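# Bend a rod into an upright arch between two sockets

## Task

Bend the rod so it stands as an upright arch, with one of its ends seated in each of the board's two sockets.

## Robot and tools

Robot: two arms, left_arm and right_arm, each with a two-finger gripper and a wrist camera. The left arm's base is at about (+0.002, +0.358, 0) m in the scene frame and the right arm's at about (-0.043, -0.293, 0) m; both face the same way with almost no yaw. A camera stand is fixed behind them. Loose objects may get brief random shoves.

Frames: the scene frame has its origin at table height midway between the nominal bases, +z up, +x out over the table, and the left arm on +y. Arm names do not match image sides. Each arm reports its hand pose, velocities, targets and wrist-camera pose in its own base frame. Fixed cameras and the table use the scene frame. A gripper's fingers point along its +z and open and close along its y. end_effector_position is the point between the pads, about 1 cm behind the fingertips. Reported positions and orientations may be off by a few centimetres, more at long reach.

Command rows: every motion number sits in a row of 14 values, each in [-1, 1]: dx, dy, dz, rx, ry, rz, opening for left_arm, then the same seven for right_arm. Both arms are always included. dx, dy, dz and rx, ry, rz are offsets, not poses: they are measured along that arm's own base axes from its Hand target as it stood when the action or move began, and rotation is about the Hand target's position. Scale: 1.0 = 0.6 m or 180 degrees; rx, ry, rz form one rotation vector. A translation longer than 1.0 may be shortened along its direction. Repeating an offset moves the arm further. Sending six zeros re-requests the current Hand target. The opening is absolute: +1 fully open (0.094 m), -1 closed. A 0 is a real opening command, so to keep a gripper as it is, resend its present value (see Tool commands).

execute_actions(actions, cameras): actions is a list of actions; each action is a list of up to 15 rows, one per 1/30 s control step; a short action repeats its last row to fill 15 steps. Every row in an action counts from the same start pose, not from the prior row. cameras: list of names, ["all"], or []; if omitted, images come only with an empty actions list. An unknown name invalidates the call. An empty actions list just reports state and images.

move(target, speed, blend, opening_speed, grip_force, blocking, cameras): target is one 14-number row or a list of up to 15 rows, all offsets from the same starting Hand targets. Grippers travel straight lines, taking the shorter rotation; all paths finish together, lasting at least 0.5 s and at most 10 s. speed: m/s, 0.002 to 2.9, default 0.25 (rotation capped at twice that in rad/s), one value or one per target. blend: metres of corner rounding for a list; 0 stops at each point. opening_speed: rate of opening change per second on the -1..+1 scale, 0.2 or more. grip_force: newtons per pad, 10 to 50, one value or one per arm; it persists; lower force closes slowly. blocking=false returns after about 0.5 s while the move continues. Paths do not avoid obstacles or the other arm; faster moves overshoot and hit harder, and aiming further past a contact pushes harder. Avoid paths passing near an arm's own base. The result adds a move: line with the ending (done, off_target, moving, held, fault) and limits (paced = pose clipped, held = steps withheld). done means at rest within 10 mm and 2 degrees.

wait(seconds): 0 to 10 s; arms hold their last command; a running move continues. stop(): brakes a running move. zoom_image(camera, region): region [x0, y0, x1, y1] in pixels of that camera's latest image, at most 504 by 504; camera is one of cam_head_left, cam_head_right, cam_low, cam_left_wrist, cam_right_wrist (all 896x504). read_manual(section): licence texts only. finished_scene(scene): the current scene's number; irreversible; the arch must stay put without the robot.

Result lines: end_effector_position (m) and end_effector_quat_wxyz per arm in its base frame; Hand target, the last commanded pose after clipping, from which the next offsets count; Tool commands; grip_measured, the measured opening on the command scale (reads up to 2.5 mm wide when empty, a few mm narrow when squeezing a hard part); Joint positions (last value is opening in metres); joint torques (wrap at ±28 N m on joints 1-3); Joint velocities, which may say within noise; step readings of position for action calls; MOTOR HOT or OVER-TEMPERATURE FAULT lines.

Behaviour: the controller limits commanded orientation to within 40 degrees of the measured one per step. Grippers often stop short or sag, especially when stretched; check pose after each move, correct tilt, and send the remaining gap as an offset. Small moves may fail or go sideways. A blocked arm keeps pushing; to release, command its target back past the gripper. Gripping force jumps to the limit once squeezed about 0.06 below the touch reading; to release, command well above grip_measured. Close slowly on fragile parts.

Avoid: dropping the rod or letting go while it moves, letting anything fall off or be left off the table, fast impacts with fixed or heavy items, any contact between the two grippers or arms, closing one gripper on the other's fingers, strain on camera cables, and long holds at full stretch or pushes toward unreachable poses, which overheat motors and can fold an arm away.

Each tool is called as name(argument=value, ...), one argument or row to a line, values as JSON.

## Session

execute_actions(
  actions=[],
)

Scene clock: 0.00 s.
left_arm: end_effector_position=(+0.3964, -0.0146, +0.1164) grip_measured=+1.000 end_effector_quat_wxyz=(+0.636, +0.021, +0.770, +0.046) | right_arm: end_effector_position=(+0.3646, -0.0173, +0.0960) grip_measured=+1.000 end_effector_quat_wxyz=(+0.626, +0.032, +0.779, -0.035)
Joint positions: left_arm=[-0.098 1.575 0.319 1.065 -0.141 0.072 0.094] | right_arm=[-0.005 1.555 0.184 1.154 0.089 0.005 0.094]
Joint velocities: within noise
Joint torques (N m): no reading
Heat: left arm: 31 °C; right arm: 31 °C.
Hand target: left_arm +0.3986, -0.0147, +0.1227; +0.642, +0.020, +0.765, +0.046 | right_arm +0.3664, -0.0172, +0.0997; +0.630, +0.032, +0.775, -0.034
Tool commands: left_gripper/opening=+1.0 right_gripper/opening=+1.0

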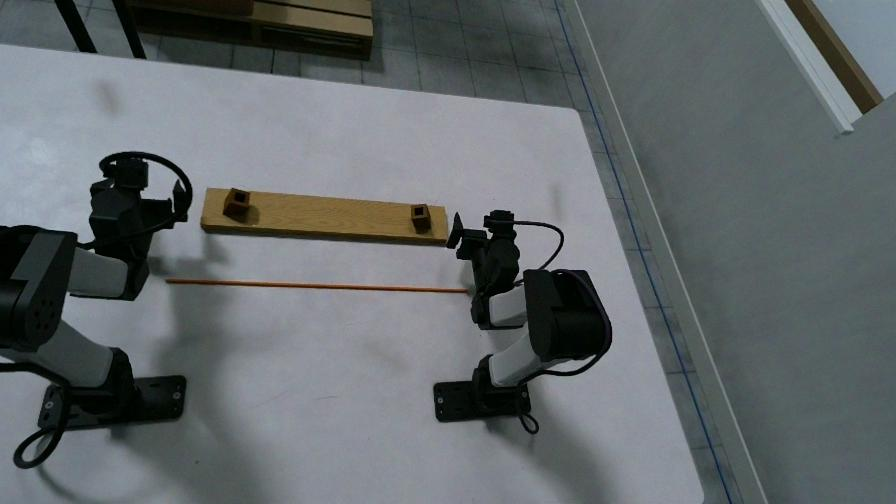

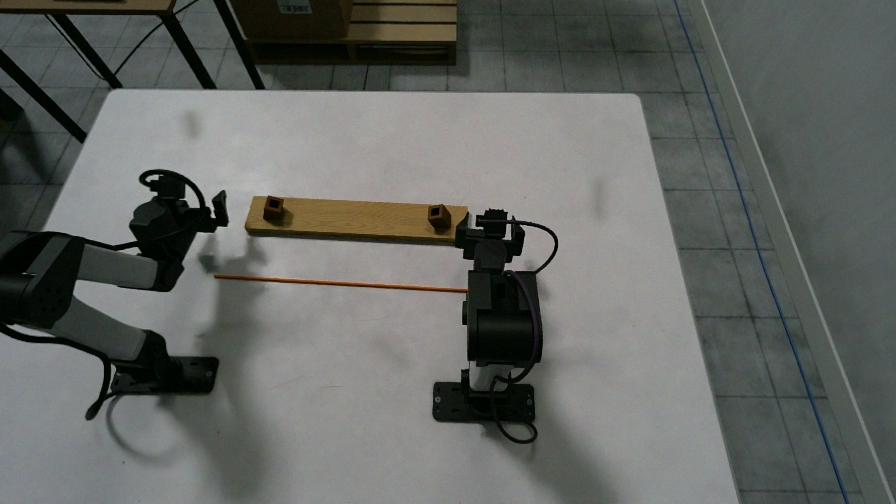

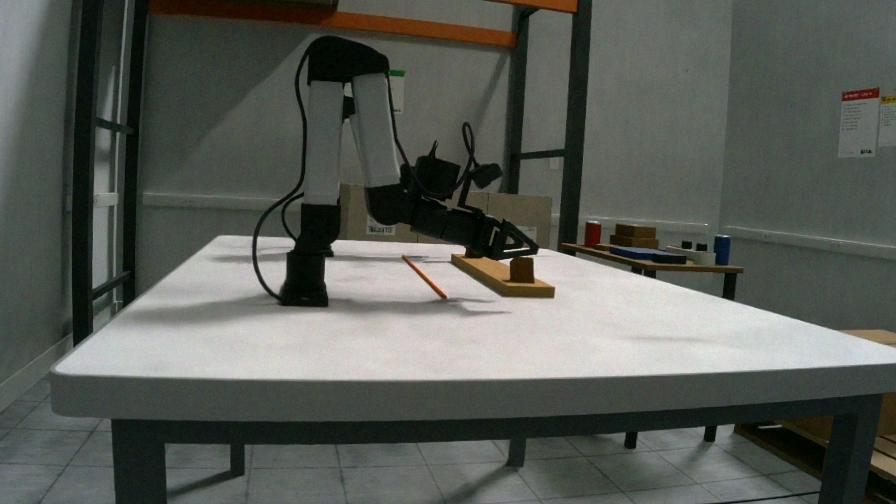

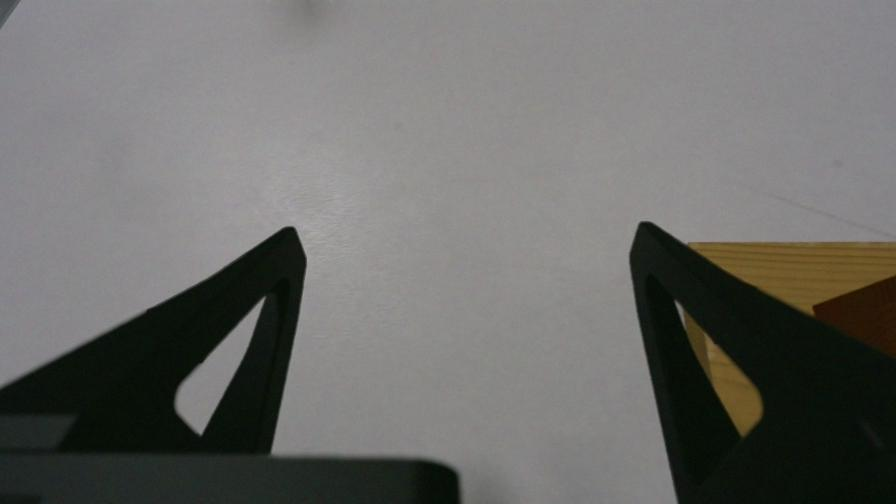

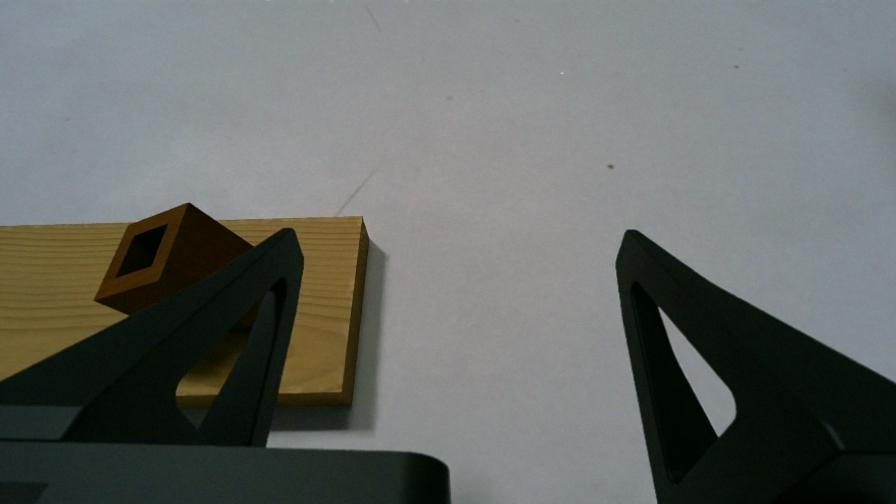

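zoom_image(
  camera="cam_head_left",
  region=[190, 170, 310, 250],
)

zoom_image(
  camera="cam_head_right",
  region=[390, 180, 490, 250],
)

zoom_image(
  camera="cam_low",
  region=[380, 220, 580, 320],
)

zoom_image(
  camera="cam_head_right",
  region=[230, 180, 330, 250],
)

zoom_image(
  camera="cam_head_left",
  region=[380, 180, 500, 310],
)

Scaled by 4.200 from the camera's 896x504 image, which has a finer 1280x720 frame.

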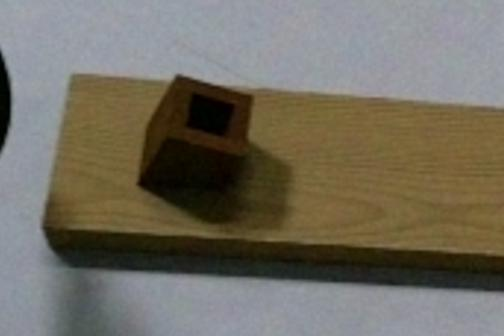

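Scaled by 5.040 from the camera's 896x504 image, which has a finer 1280x720 frame.

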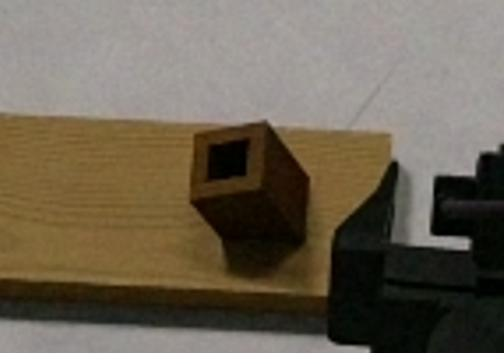

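Scaled by 2.520 from the camera's 896x504 image, which has a finer 1280x720 frame.

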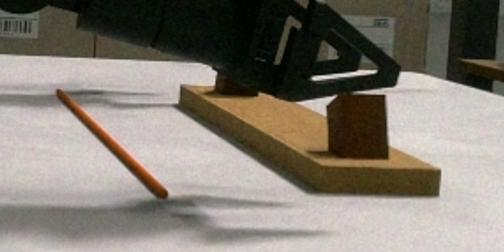

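Scaled by 5.040 from the camera's 896x504 image, which has a finer 1280x720 frame.

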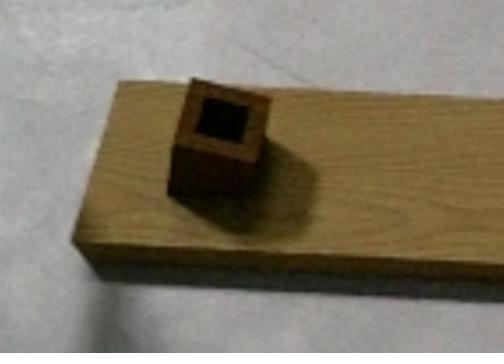

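Scaled by 3.877 from the camera's 896x504 image, which has a finer 1280x720 frame.

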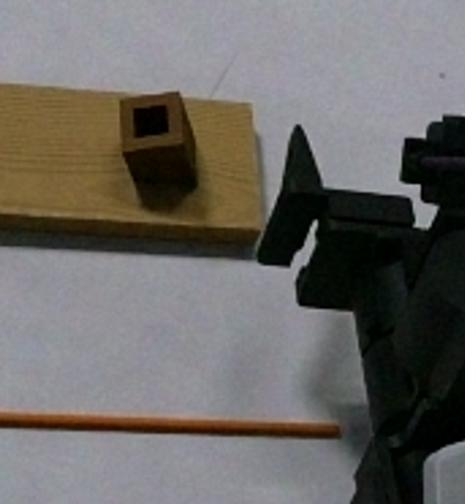

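zoom_image(
  camera="cam_right_wrist",
  region=[0, 180, 400, 420],
)

Scaled by 1.260 from the camera's 896x504 image, which has a finer 1280x720 frame.

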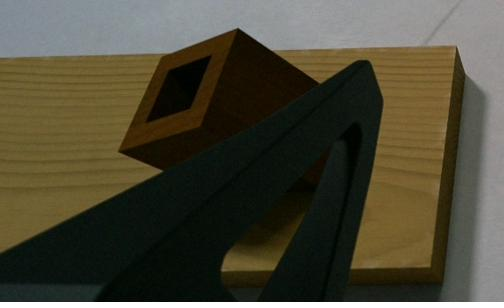

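move(
  target=[-0.2, -0.217, 0.12, 0,0,0,1, -0.17,0.167,0.12,0,0,0,1],
  cameras=["all"],
)

Scene clock: 19.67 s.
left_arm: end_effector_position=(+0.2766, -0.1427, +0.1833) grip_measured=+1.000 end_effector_quat_wxyz=(+0.636, +0.036, +0.769, +0.053) | right_arm: end_effector_position=(+0.2616, +0.0834, +0.1608) grip_measured=+1.000 end_effector_quat_wxyz=(+0.624, +0.018, +0.780, -0.037)
Joint positions: left_arm=[-0.954 1.012 0.374 0.307 -0.964 -0.145 0.094] | right_arm=[0.811 0.711 0.221 0.148 0.863 0.228 0.094]
Joint torques (N m): left_arm=[-0.53 -2.47 9.98 2.24 -0.31 -0.12] | right_arm=[-0.44 0.66 8.46 1.65 0.28 0.14]
Heat: left arm: 34 °C; right arm: 34 °C.
Hand target: left_arm +0.2785, -0.1450, +0.1948; +0.642, +0.020, +0.765, +0.046 | right_arm +0.2643, +0.0830, +0.1718; +0.630, +0.032, +0.775, -0.034
Off the commanded pose: left_arm 0.012 m, 2 deg | right_arm 0.011 m, 2 deg.
move: off_target (left_arm, right_arm)
camera_calibration:
cam_left_wrist: T_world_to_cam=[[0.0254449, -0.981516, -0.189683, -0.108926], [-0.827287, 0.085845, -0.555182, 0.34677], [0.561203, 0.171049, -0.809811, 0.148759], [0, 0, 0, 1]] pos_world=[0.206165, -0.162126, 0.292326]
cam_right_wrist: T_world_to_cam=[[-0.0408186, -0.998983, 0.0191357, 0.0921897], [-0.842504, 0.0241164, -0.53815, 0.307229], [0.537142, -0.0380884, -0.842632, 0.127047], [0, 0, 0, 1]] pos_world=[0.194363, 0.0895258, 0.270625]

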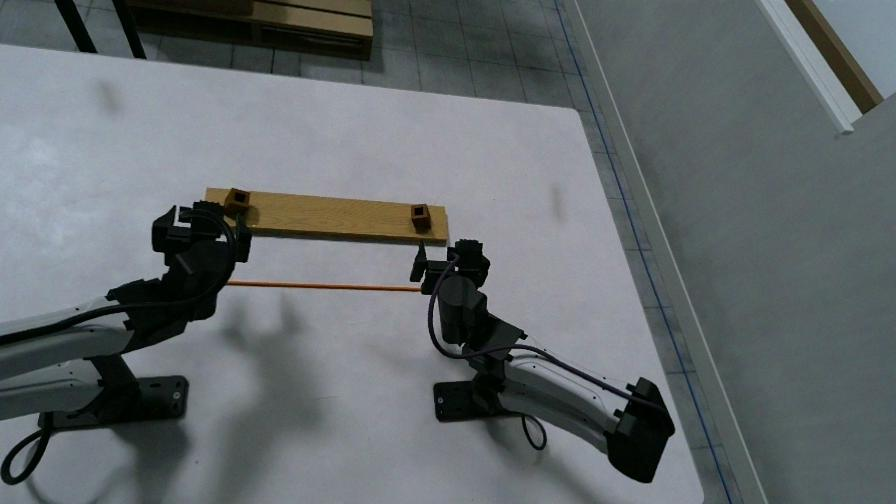

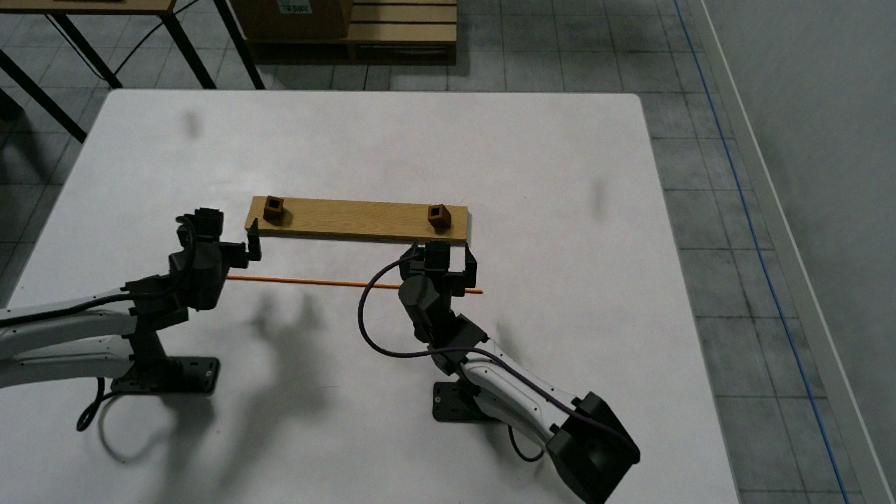

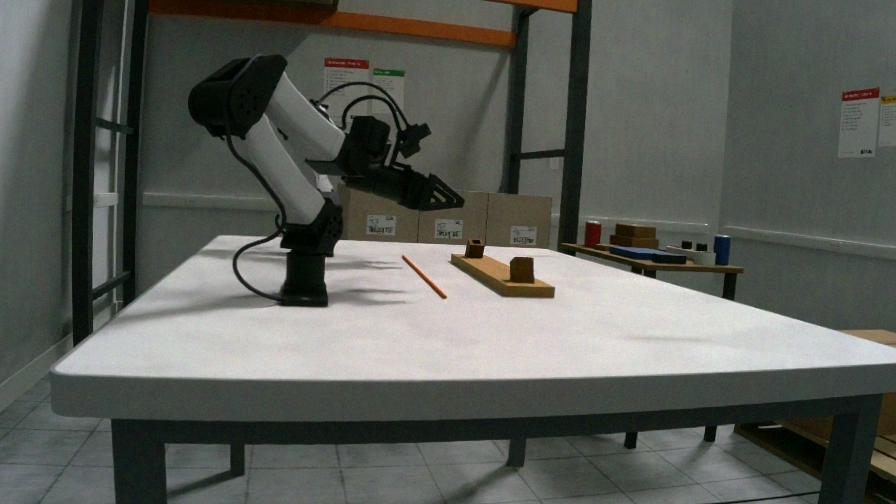

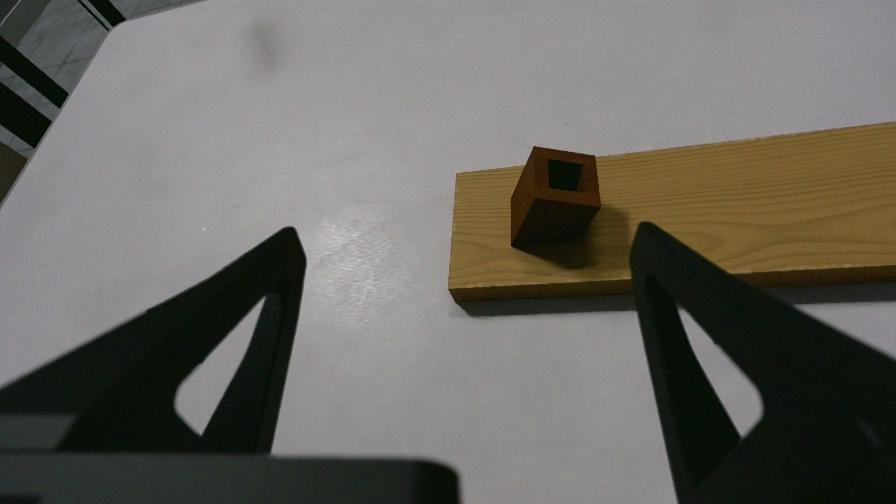

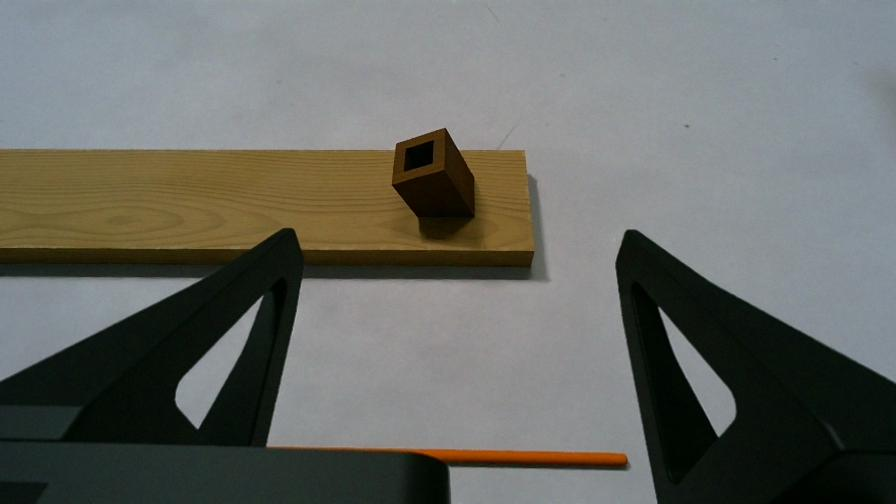

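zoom_image(
  camera="cam_left_wrist",
  region=[440, 120, 640, 320],
)

zoom_image(
  camera="cam_right_wrist",
  region=[370, 110, 550, 290],
)

zoom_image(
  camera="cam_low",
  region=[380, 220, 580, 320],
)

Scaled by 2.520 from the camera's 896x504 image, which has a finer 1280x720 frame.

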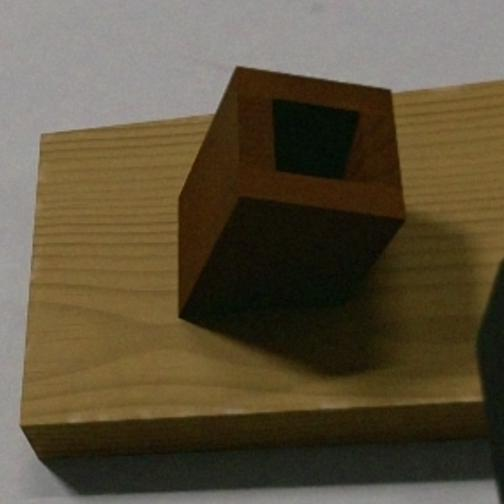

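Scaled by 2.800 from the camera's 896x504 image, which has a finer 1280x720 frame.

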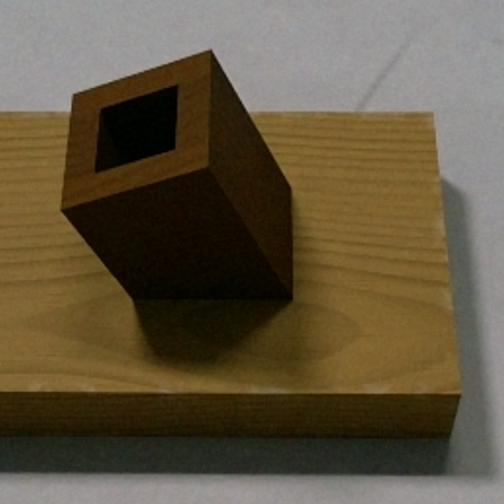

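Scaled by 2.520 from the camera's 896x504 image, which has a finer 1280x720 frame.

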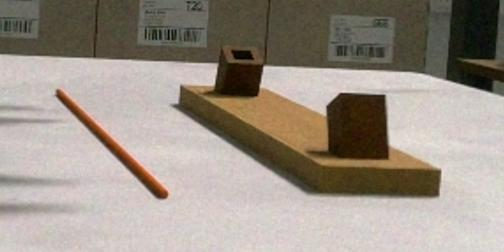

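move(
  target=[-0.064, 0.033, -0.041, 0.3309, 0.3580, -0.4123, 1, -0.0455, -0.0133, 0.0, -0.3088, 0.3640, 0.4204, 1],
  speed=0.2,
  cameras=["all"],
)

Scene clock: 57.00 s.
left_arm: end_effector_position=(+0.2429, -0.1259, +0.1663) grip_measured=+1.000 end_effector_quat_wxyz=(+0.011, +0.721, +0.693, -0.001) | right_arm: end_effector_position=(+0.2337, +0.0754, +0.1679) grip_measured=+1.000 end_effector_quat_wxyz=(-0.003, +0.682, -0.732, -0.007)
Joint positions: left_arm=[-0.471 1.567 1.473 -1.456 0.01 1.139 0.094] | right_arm=[0.302 1.482 1.399 -1.489 -0.015 -1.199 0.094]
Joint torques (N m): left_arm=[-0.81 -6.5 8.46 0.1 0.03 0.2] | right_arm=[0.1 -2.96 7.05 0.1 0.03 -0.11]
Heat: left arm: 42 °C; right arm: 38 °C.
Hand target: left_arm +0.2401, -0.1250, +0.1701; +0.000, +0.729, +0.684, +0.000 | right_arm +0.2371, +0.0749, +0.1717; +0.000, +0.687, -0.727, +0.000
Off the commanded pose: left_arm 0.005 m, 2 deg | right_arm 0.005 m, 1 deg.
move: done
camera_calibration:
cam_left_wrist: T_world_to_cam=[[-0.994379, 0.0977397, -0.0407088, 0.264103], [0.042276, 0.71903, 0.693692, -0.0312108], [0.0970721, 0.688072, -0.71912, 0.313667], [0, 0, 0, 1]] pos_world=[0.233489, -0.219197, 0.257967]
cam_right_wrist: T_world_to_cam=[[0.996068, -0.0781237, -0.0417756, -0.218561], [-0.0272682, -0.719018, 0.694457, -0.0536775], [-0.0842909, -0.690587, -0.718321, 0.32131], [0, 0, 0, 1]] pos_world=[0.243321, 0.166223, 0.25895]

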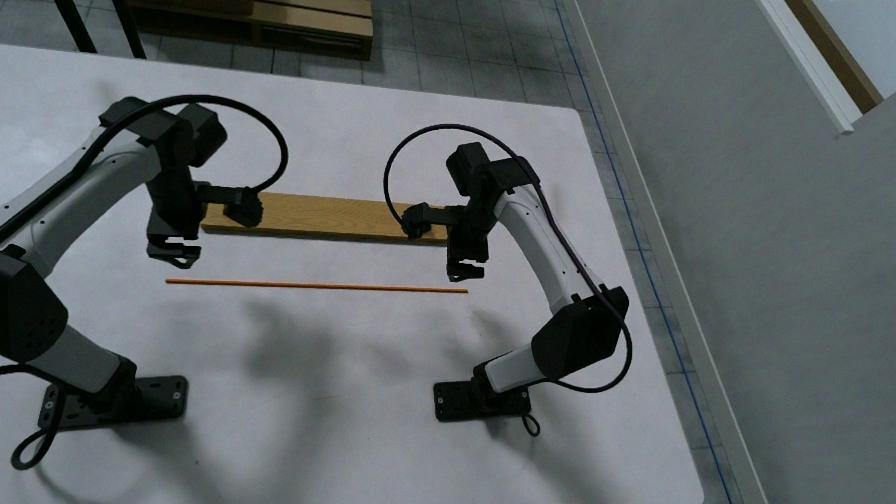

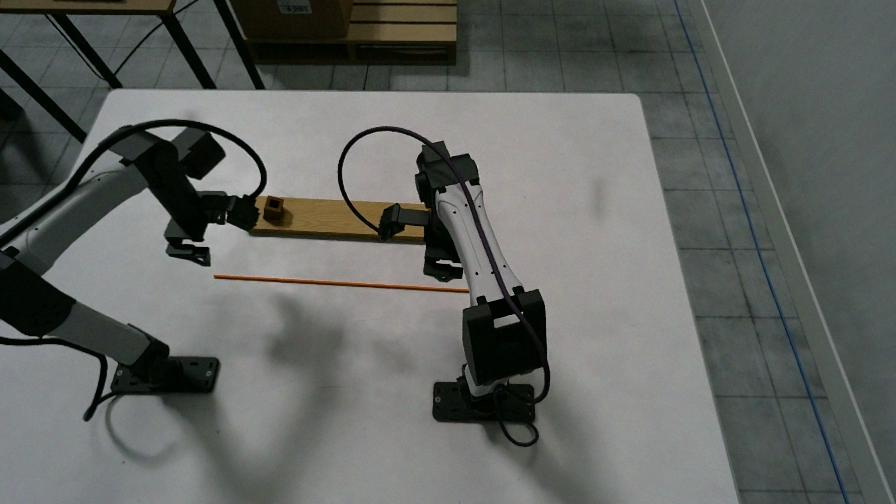

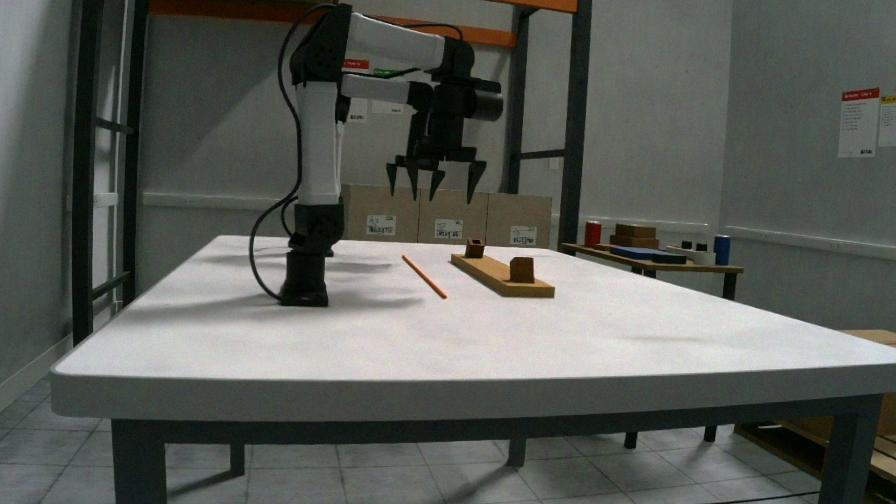

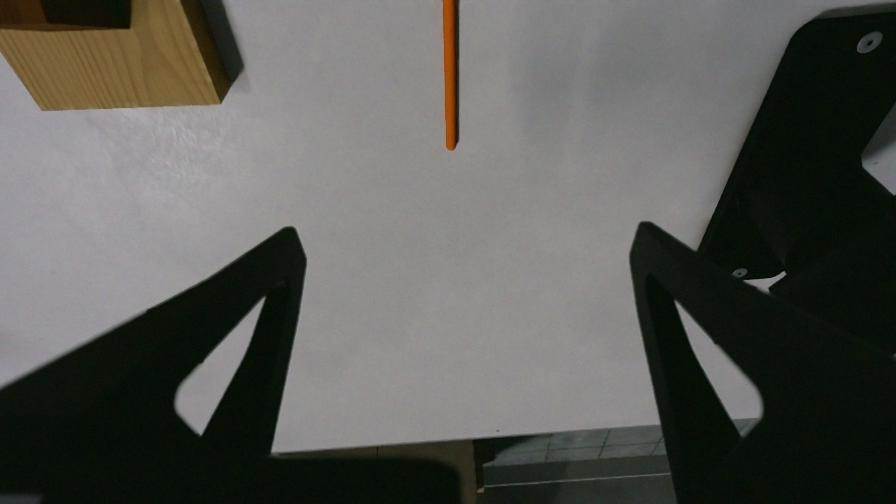

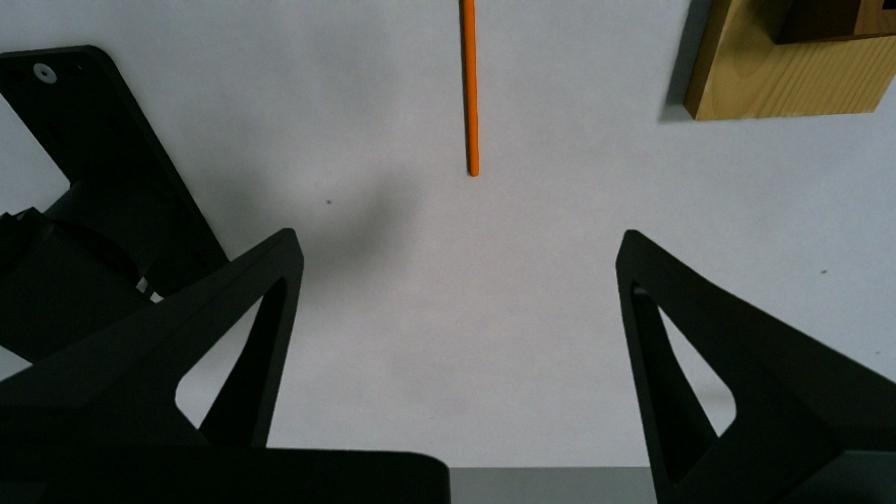

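zoom_image(
  camera="cam_low",
  region=[360, 100, 560, 220],
)

zoom_image(
  camera="cam_head_left",
  region=[130, 170, 290, 300],
)

zoom_image(
  camera="cam_head_right",
  region=[130, 170, 290, 300],
)

zoom_image(
  camera="cam_head_left",
  region=[390, 180, 520, 300],
)

zoom_image(
  camera="cam_head_right",
  region=[380, 180, 510, 300],
)

Scaled by 2.520 from the camera's 896x504 image, which has a finer 1280x720 frame.

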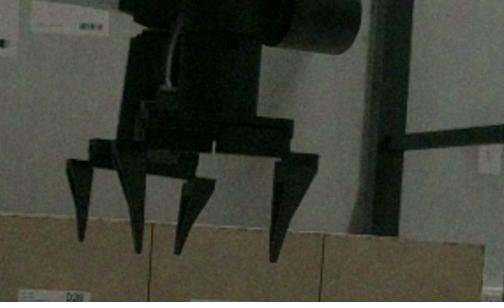

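Scaled by 3.150 from the camera's 896x504 image, which has a finer 1280x720 frame.

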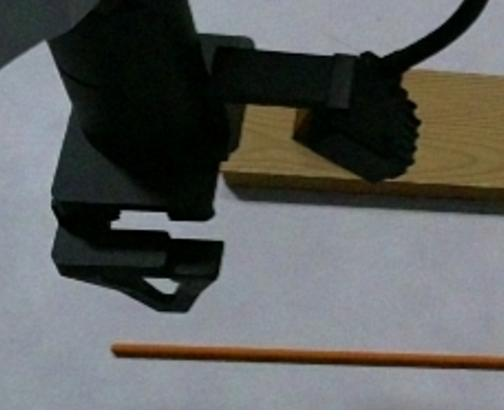

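Scaled by 3.150 from the camera's 896x504 image, which has a finer 1280x720 frame.

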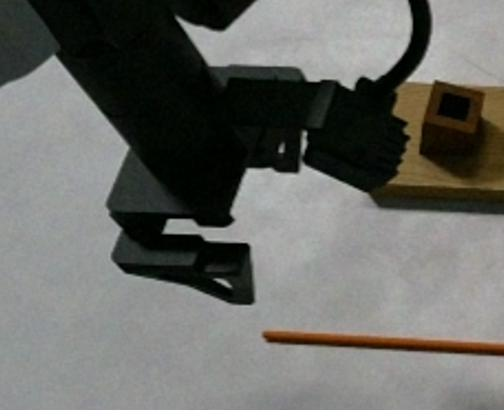

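Scaled by 3.877 from the camera's 896x504 image, which has a finer 1280x720 frame.

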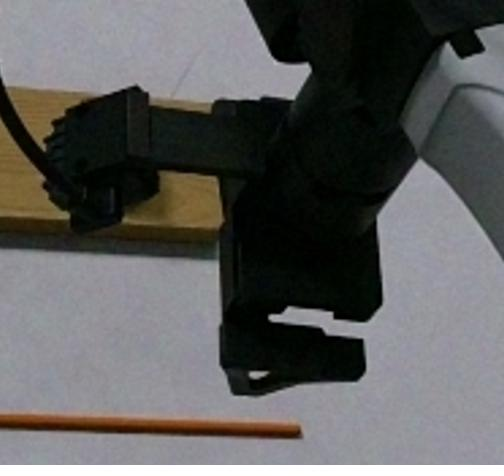

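Scaled by 3.877 from the camera's 896x504 image, which has a finer 1280x720 frame.

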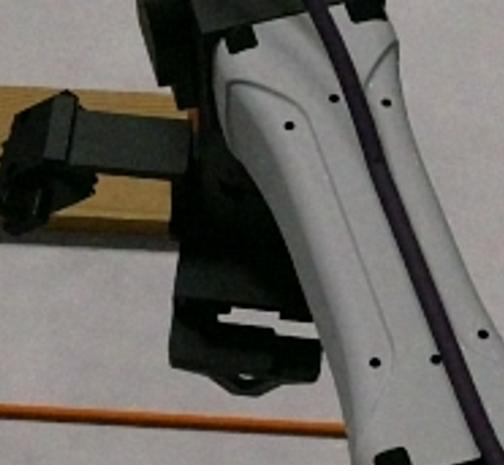

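move(
  target=[0.015, 0.0, -0.195, 0,0,0, 0.2, 0.008, 0, -0.195, 0,0,0, 0.2],
  speed=0.15,
  cameras=["all"],
)

Scene clock: 72.77 s.
left_arm: end_effector_position=(+0.2494, -0.1287, +0.0564) grip_measured=+0.202 end_effector_quat_wxyz=(+0.006, +0.726, +0.688, -0.002) | right_arm: end_effector_position=(+0.2409, +0.0773, +0.0596) grip_measured=+0.203 end_effector_quat_wxyz=(-0.005, +0.684, -0.729, -0.005)
Joint positions: left_arm=[-0.471 1.633 1.101 -1.028 0.008 1.153 0.056] | right_arm=[0.302 1.53 1.009 -1.045 -0.013 -1.205 0.057]
Joint torques (N m): left_arm=[0.51 -7.43 5.72 0.49 0.06 0.22] | right_arm=[-0.34 -3.37 4.29 0.41 0.01 -0.06]
Heat: left arm: 42 °C; right arm: 39 °C.
Hand target: left_arm +0.2491, -0.1251, +0.0531; +0.000, +0.729, +0.684, +0.000 | right_arm +0.2419, +0.0750, +0.0548; +0.000, +0.687, -0.727, +0.000
Off the commanded pose: left_arm 0.005 m, 1 deg | right_arm 0.005 m, 1 deg.
move: done
camera_calibration:
cam_left_wrist: T_world_to_cam=[[-0.993142, 0.112301, -0.032512, 0.267407], [0.0578407, 0.71363, 0.698131, 0.0420574], [0.101602, 0.691462, -0.715232, 0.235066], [0, 0, 0, 1]] pos_world=[0.239257, -0.222583, 0.147459]
cam_right_wrist: T_world_to_cam=[[0.996801, -0.0720604, -0.0345718, -0.23122], [-0.0279279, -0.719329, 0.694108, 0.0233329], [-0.0748862, -0.690922, -0.71904, 0.243145], [0, 0, 0, 1]] pos_world=[0.24934, 0.168116, 0.150642]

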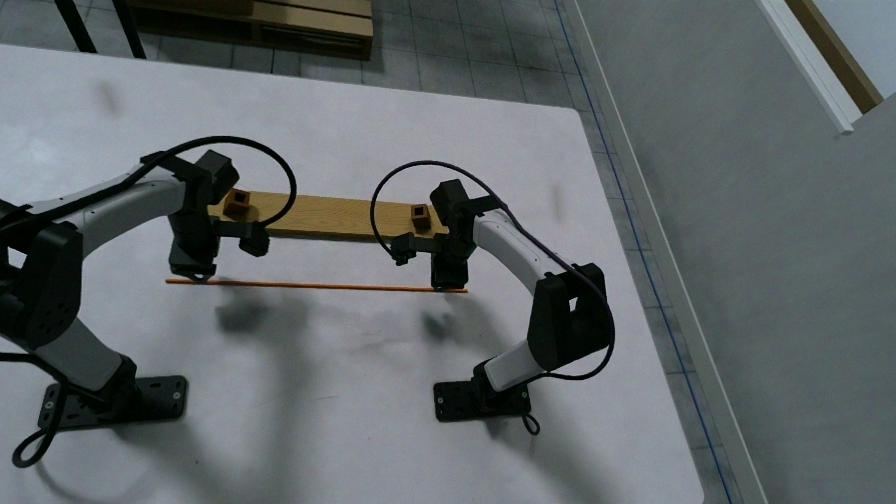

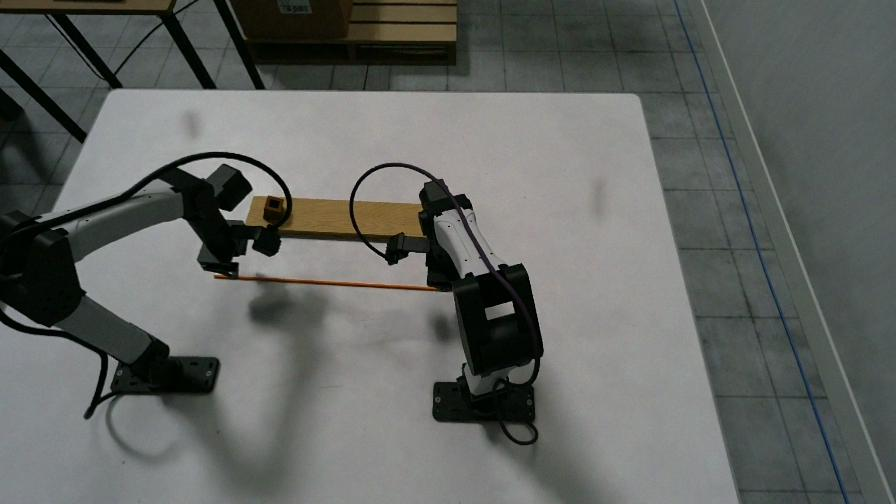

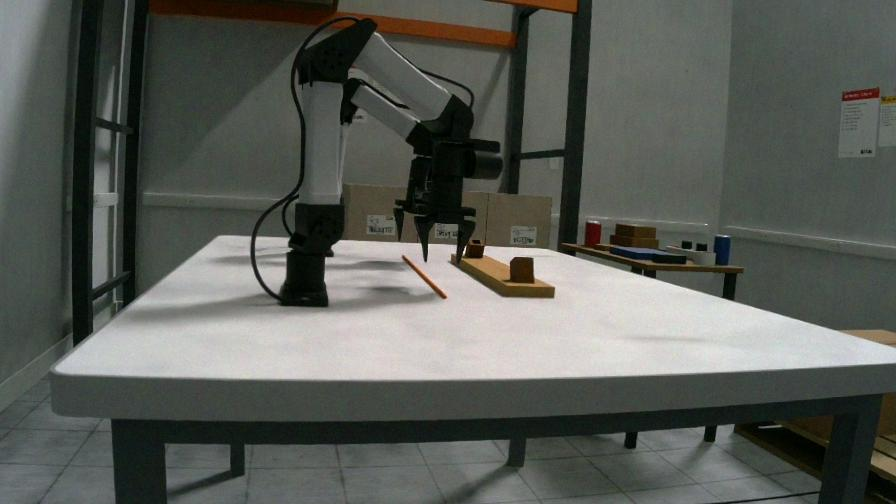

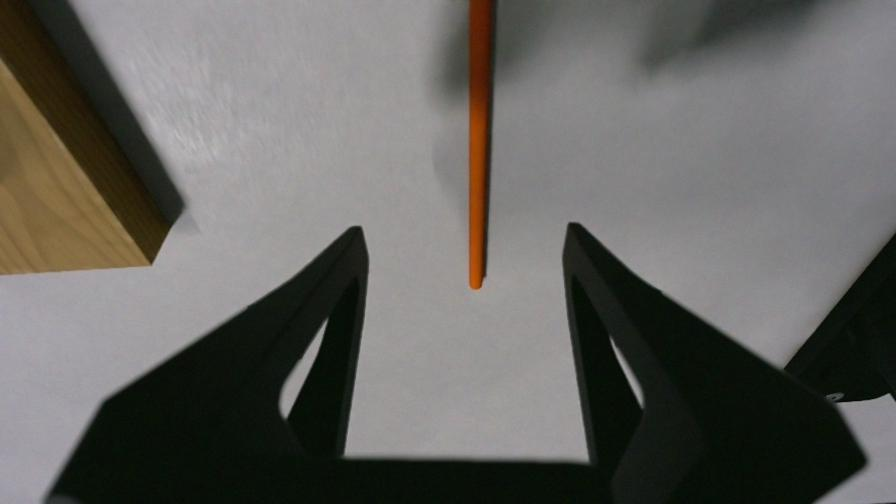

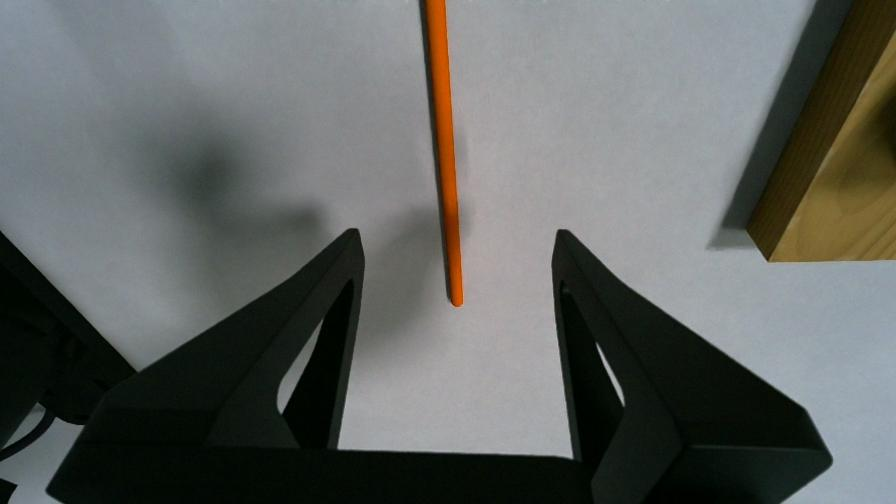

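move(
  target=[-0.01, -0.029, -0.055, 0,0,-0.0111, 0.2, -0.008, 0, -0.06, 0,0,0.019, 0.2],
  speed=0.1,
  cameras=["all"],
)

zoom_image(
  camera="cam_low",
  region=[360, 190, 520, 310],
)

Scene clock: 81.40 s.
left_arm: end_effector_position=(+0.2459, -0.1434, +0.0243) grip_measured=+0.202 end_effector_quat_wxyz=(+0.008, +0.742, +0.670, -0.001) | right_arm: end_effector_position=(+0.2372, +0.0762, +0.0236) grip_measured=+0.203 end_effector_quat_wxyz=(-0.006, +0.703, -0.711, -0.004)
Joint positions: left_arm=[-0.523 1.689 1.026 -0.894 0.008 1.149 0.056] | right_arm=[0.302 1.566 0.892 -0.891 -0.013 -1.259 0.057]
Joint torques (N m): left_arm=[-0.68 -7.57 5.35 0.49 0.06 -0.03] | right_arm=[0.1 -3.38 4.01 0.39 0 -0.05]
Heat: left arm: 41 °C; right arm: 37 °C.
Hand target: left_arm +0.2431, -0.1426, +0.0201; +0.000, +0.741, +0.672, +0.000 | right_arm +0.2370, +0.0750, +0.0187; +0.000, +0.708, -0.706, +0.000
Off the commanded pose: left_arm 0.005 m, 1 deg | right_arm 0.005 m, 1 deg.
move: done
camera_calibration:
cam_left_wrist: T_world_to_cam=[[-0.986549, 0.15951, -0.035745, 0.269785], [0.0896906, 0.711015, 0.697433, 0.066923], [0.136663, 0.684846, -0.715758, 0.213046], [0, 0, 0, 1]] pos_world=[0.231038, -0.23652, 0.115458]
cam_right_wrist: T_world_to_cam=[[0.999273, -0.0183746, -0.0334036, -0.233557], [0.00996596, -0.719819, 0.69409, 0.03836], [-0.0367982, -0.693918, -0.719113, 0.207433], [0, 0, 0, 1]] pos_world=[0.240638, 0.167262, 0.114741]

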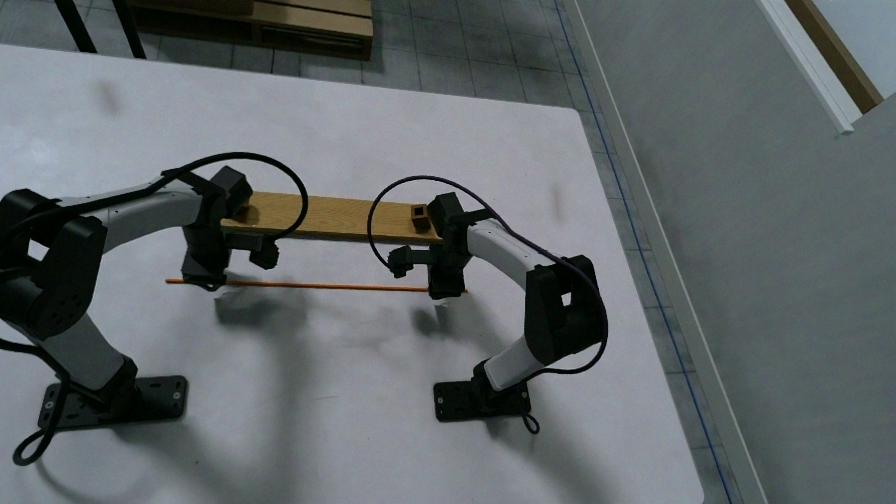

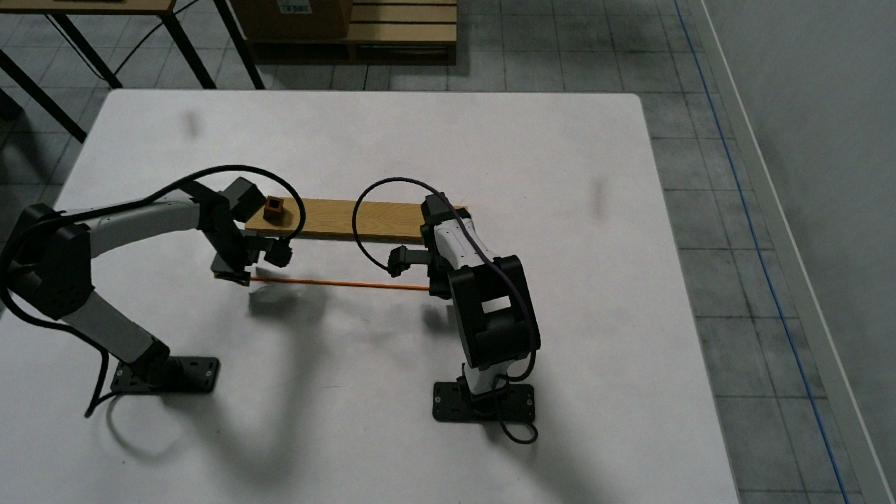

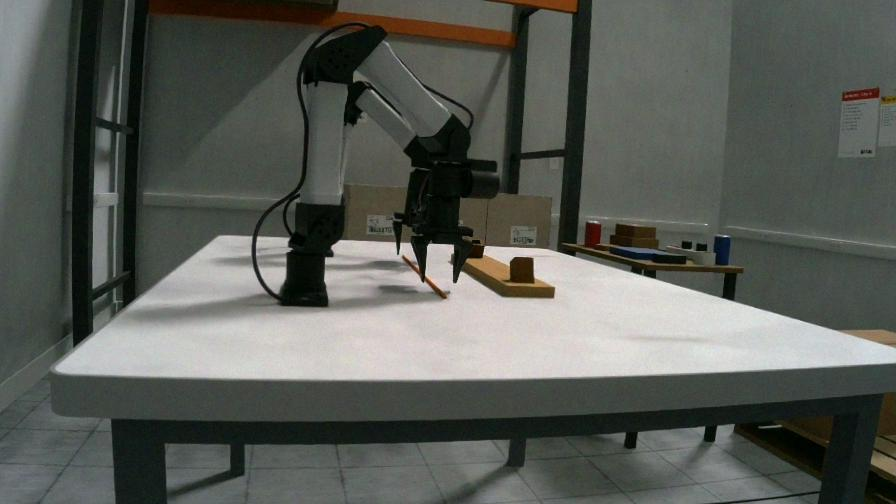

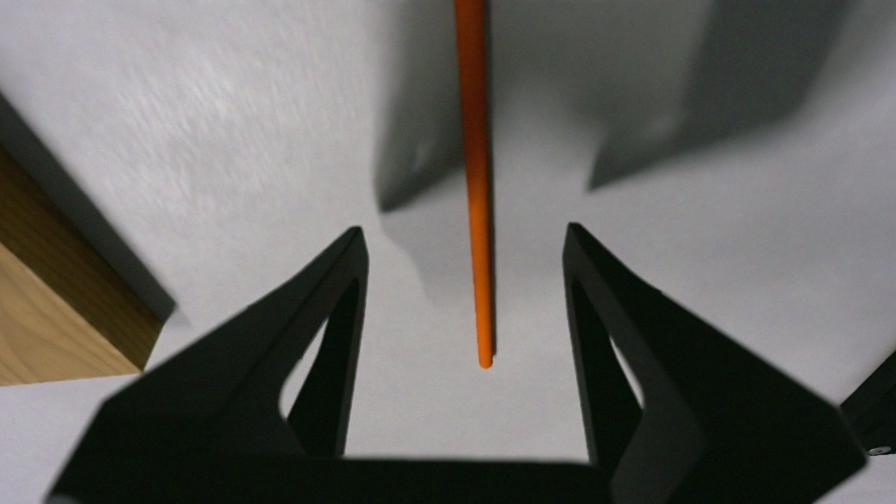

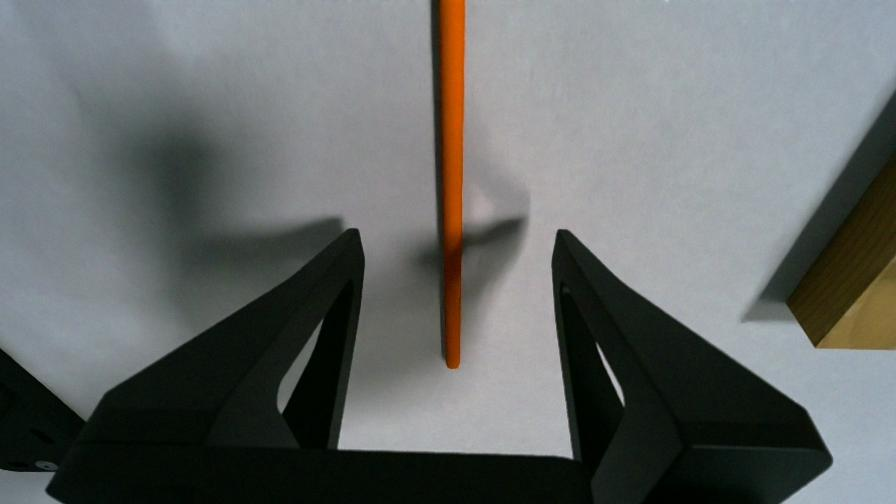

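Scaled by 3.150 from the camera's 896x504 image, which has a finer 1280x720 frame.

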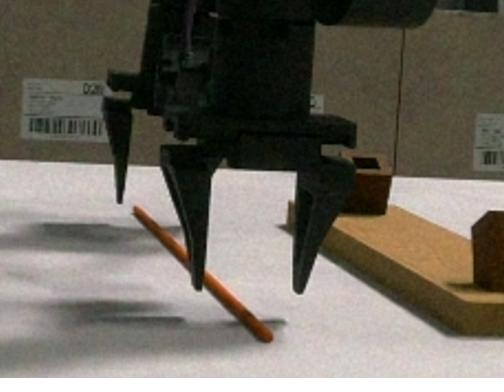

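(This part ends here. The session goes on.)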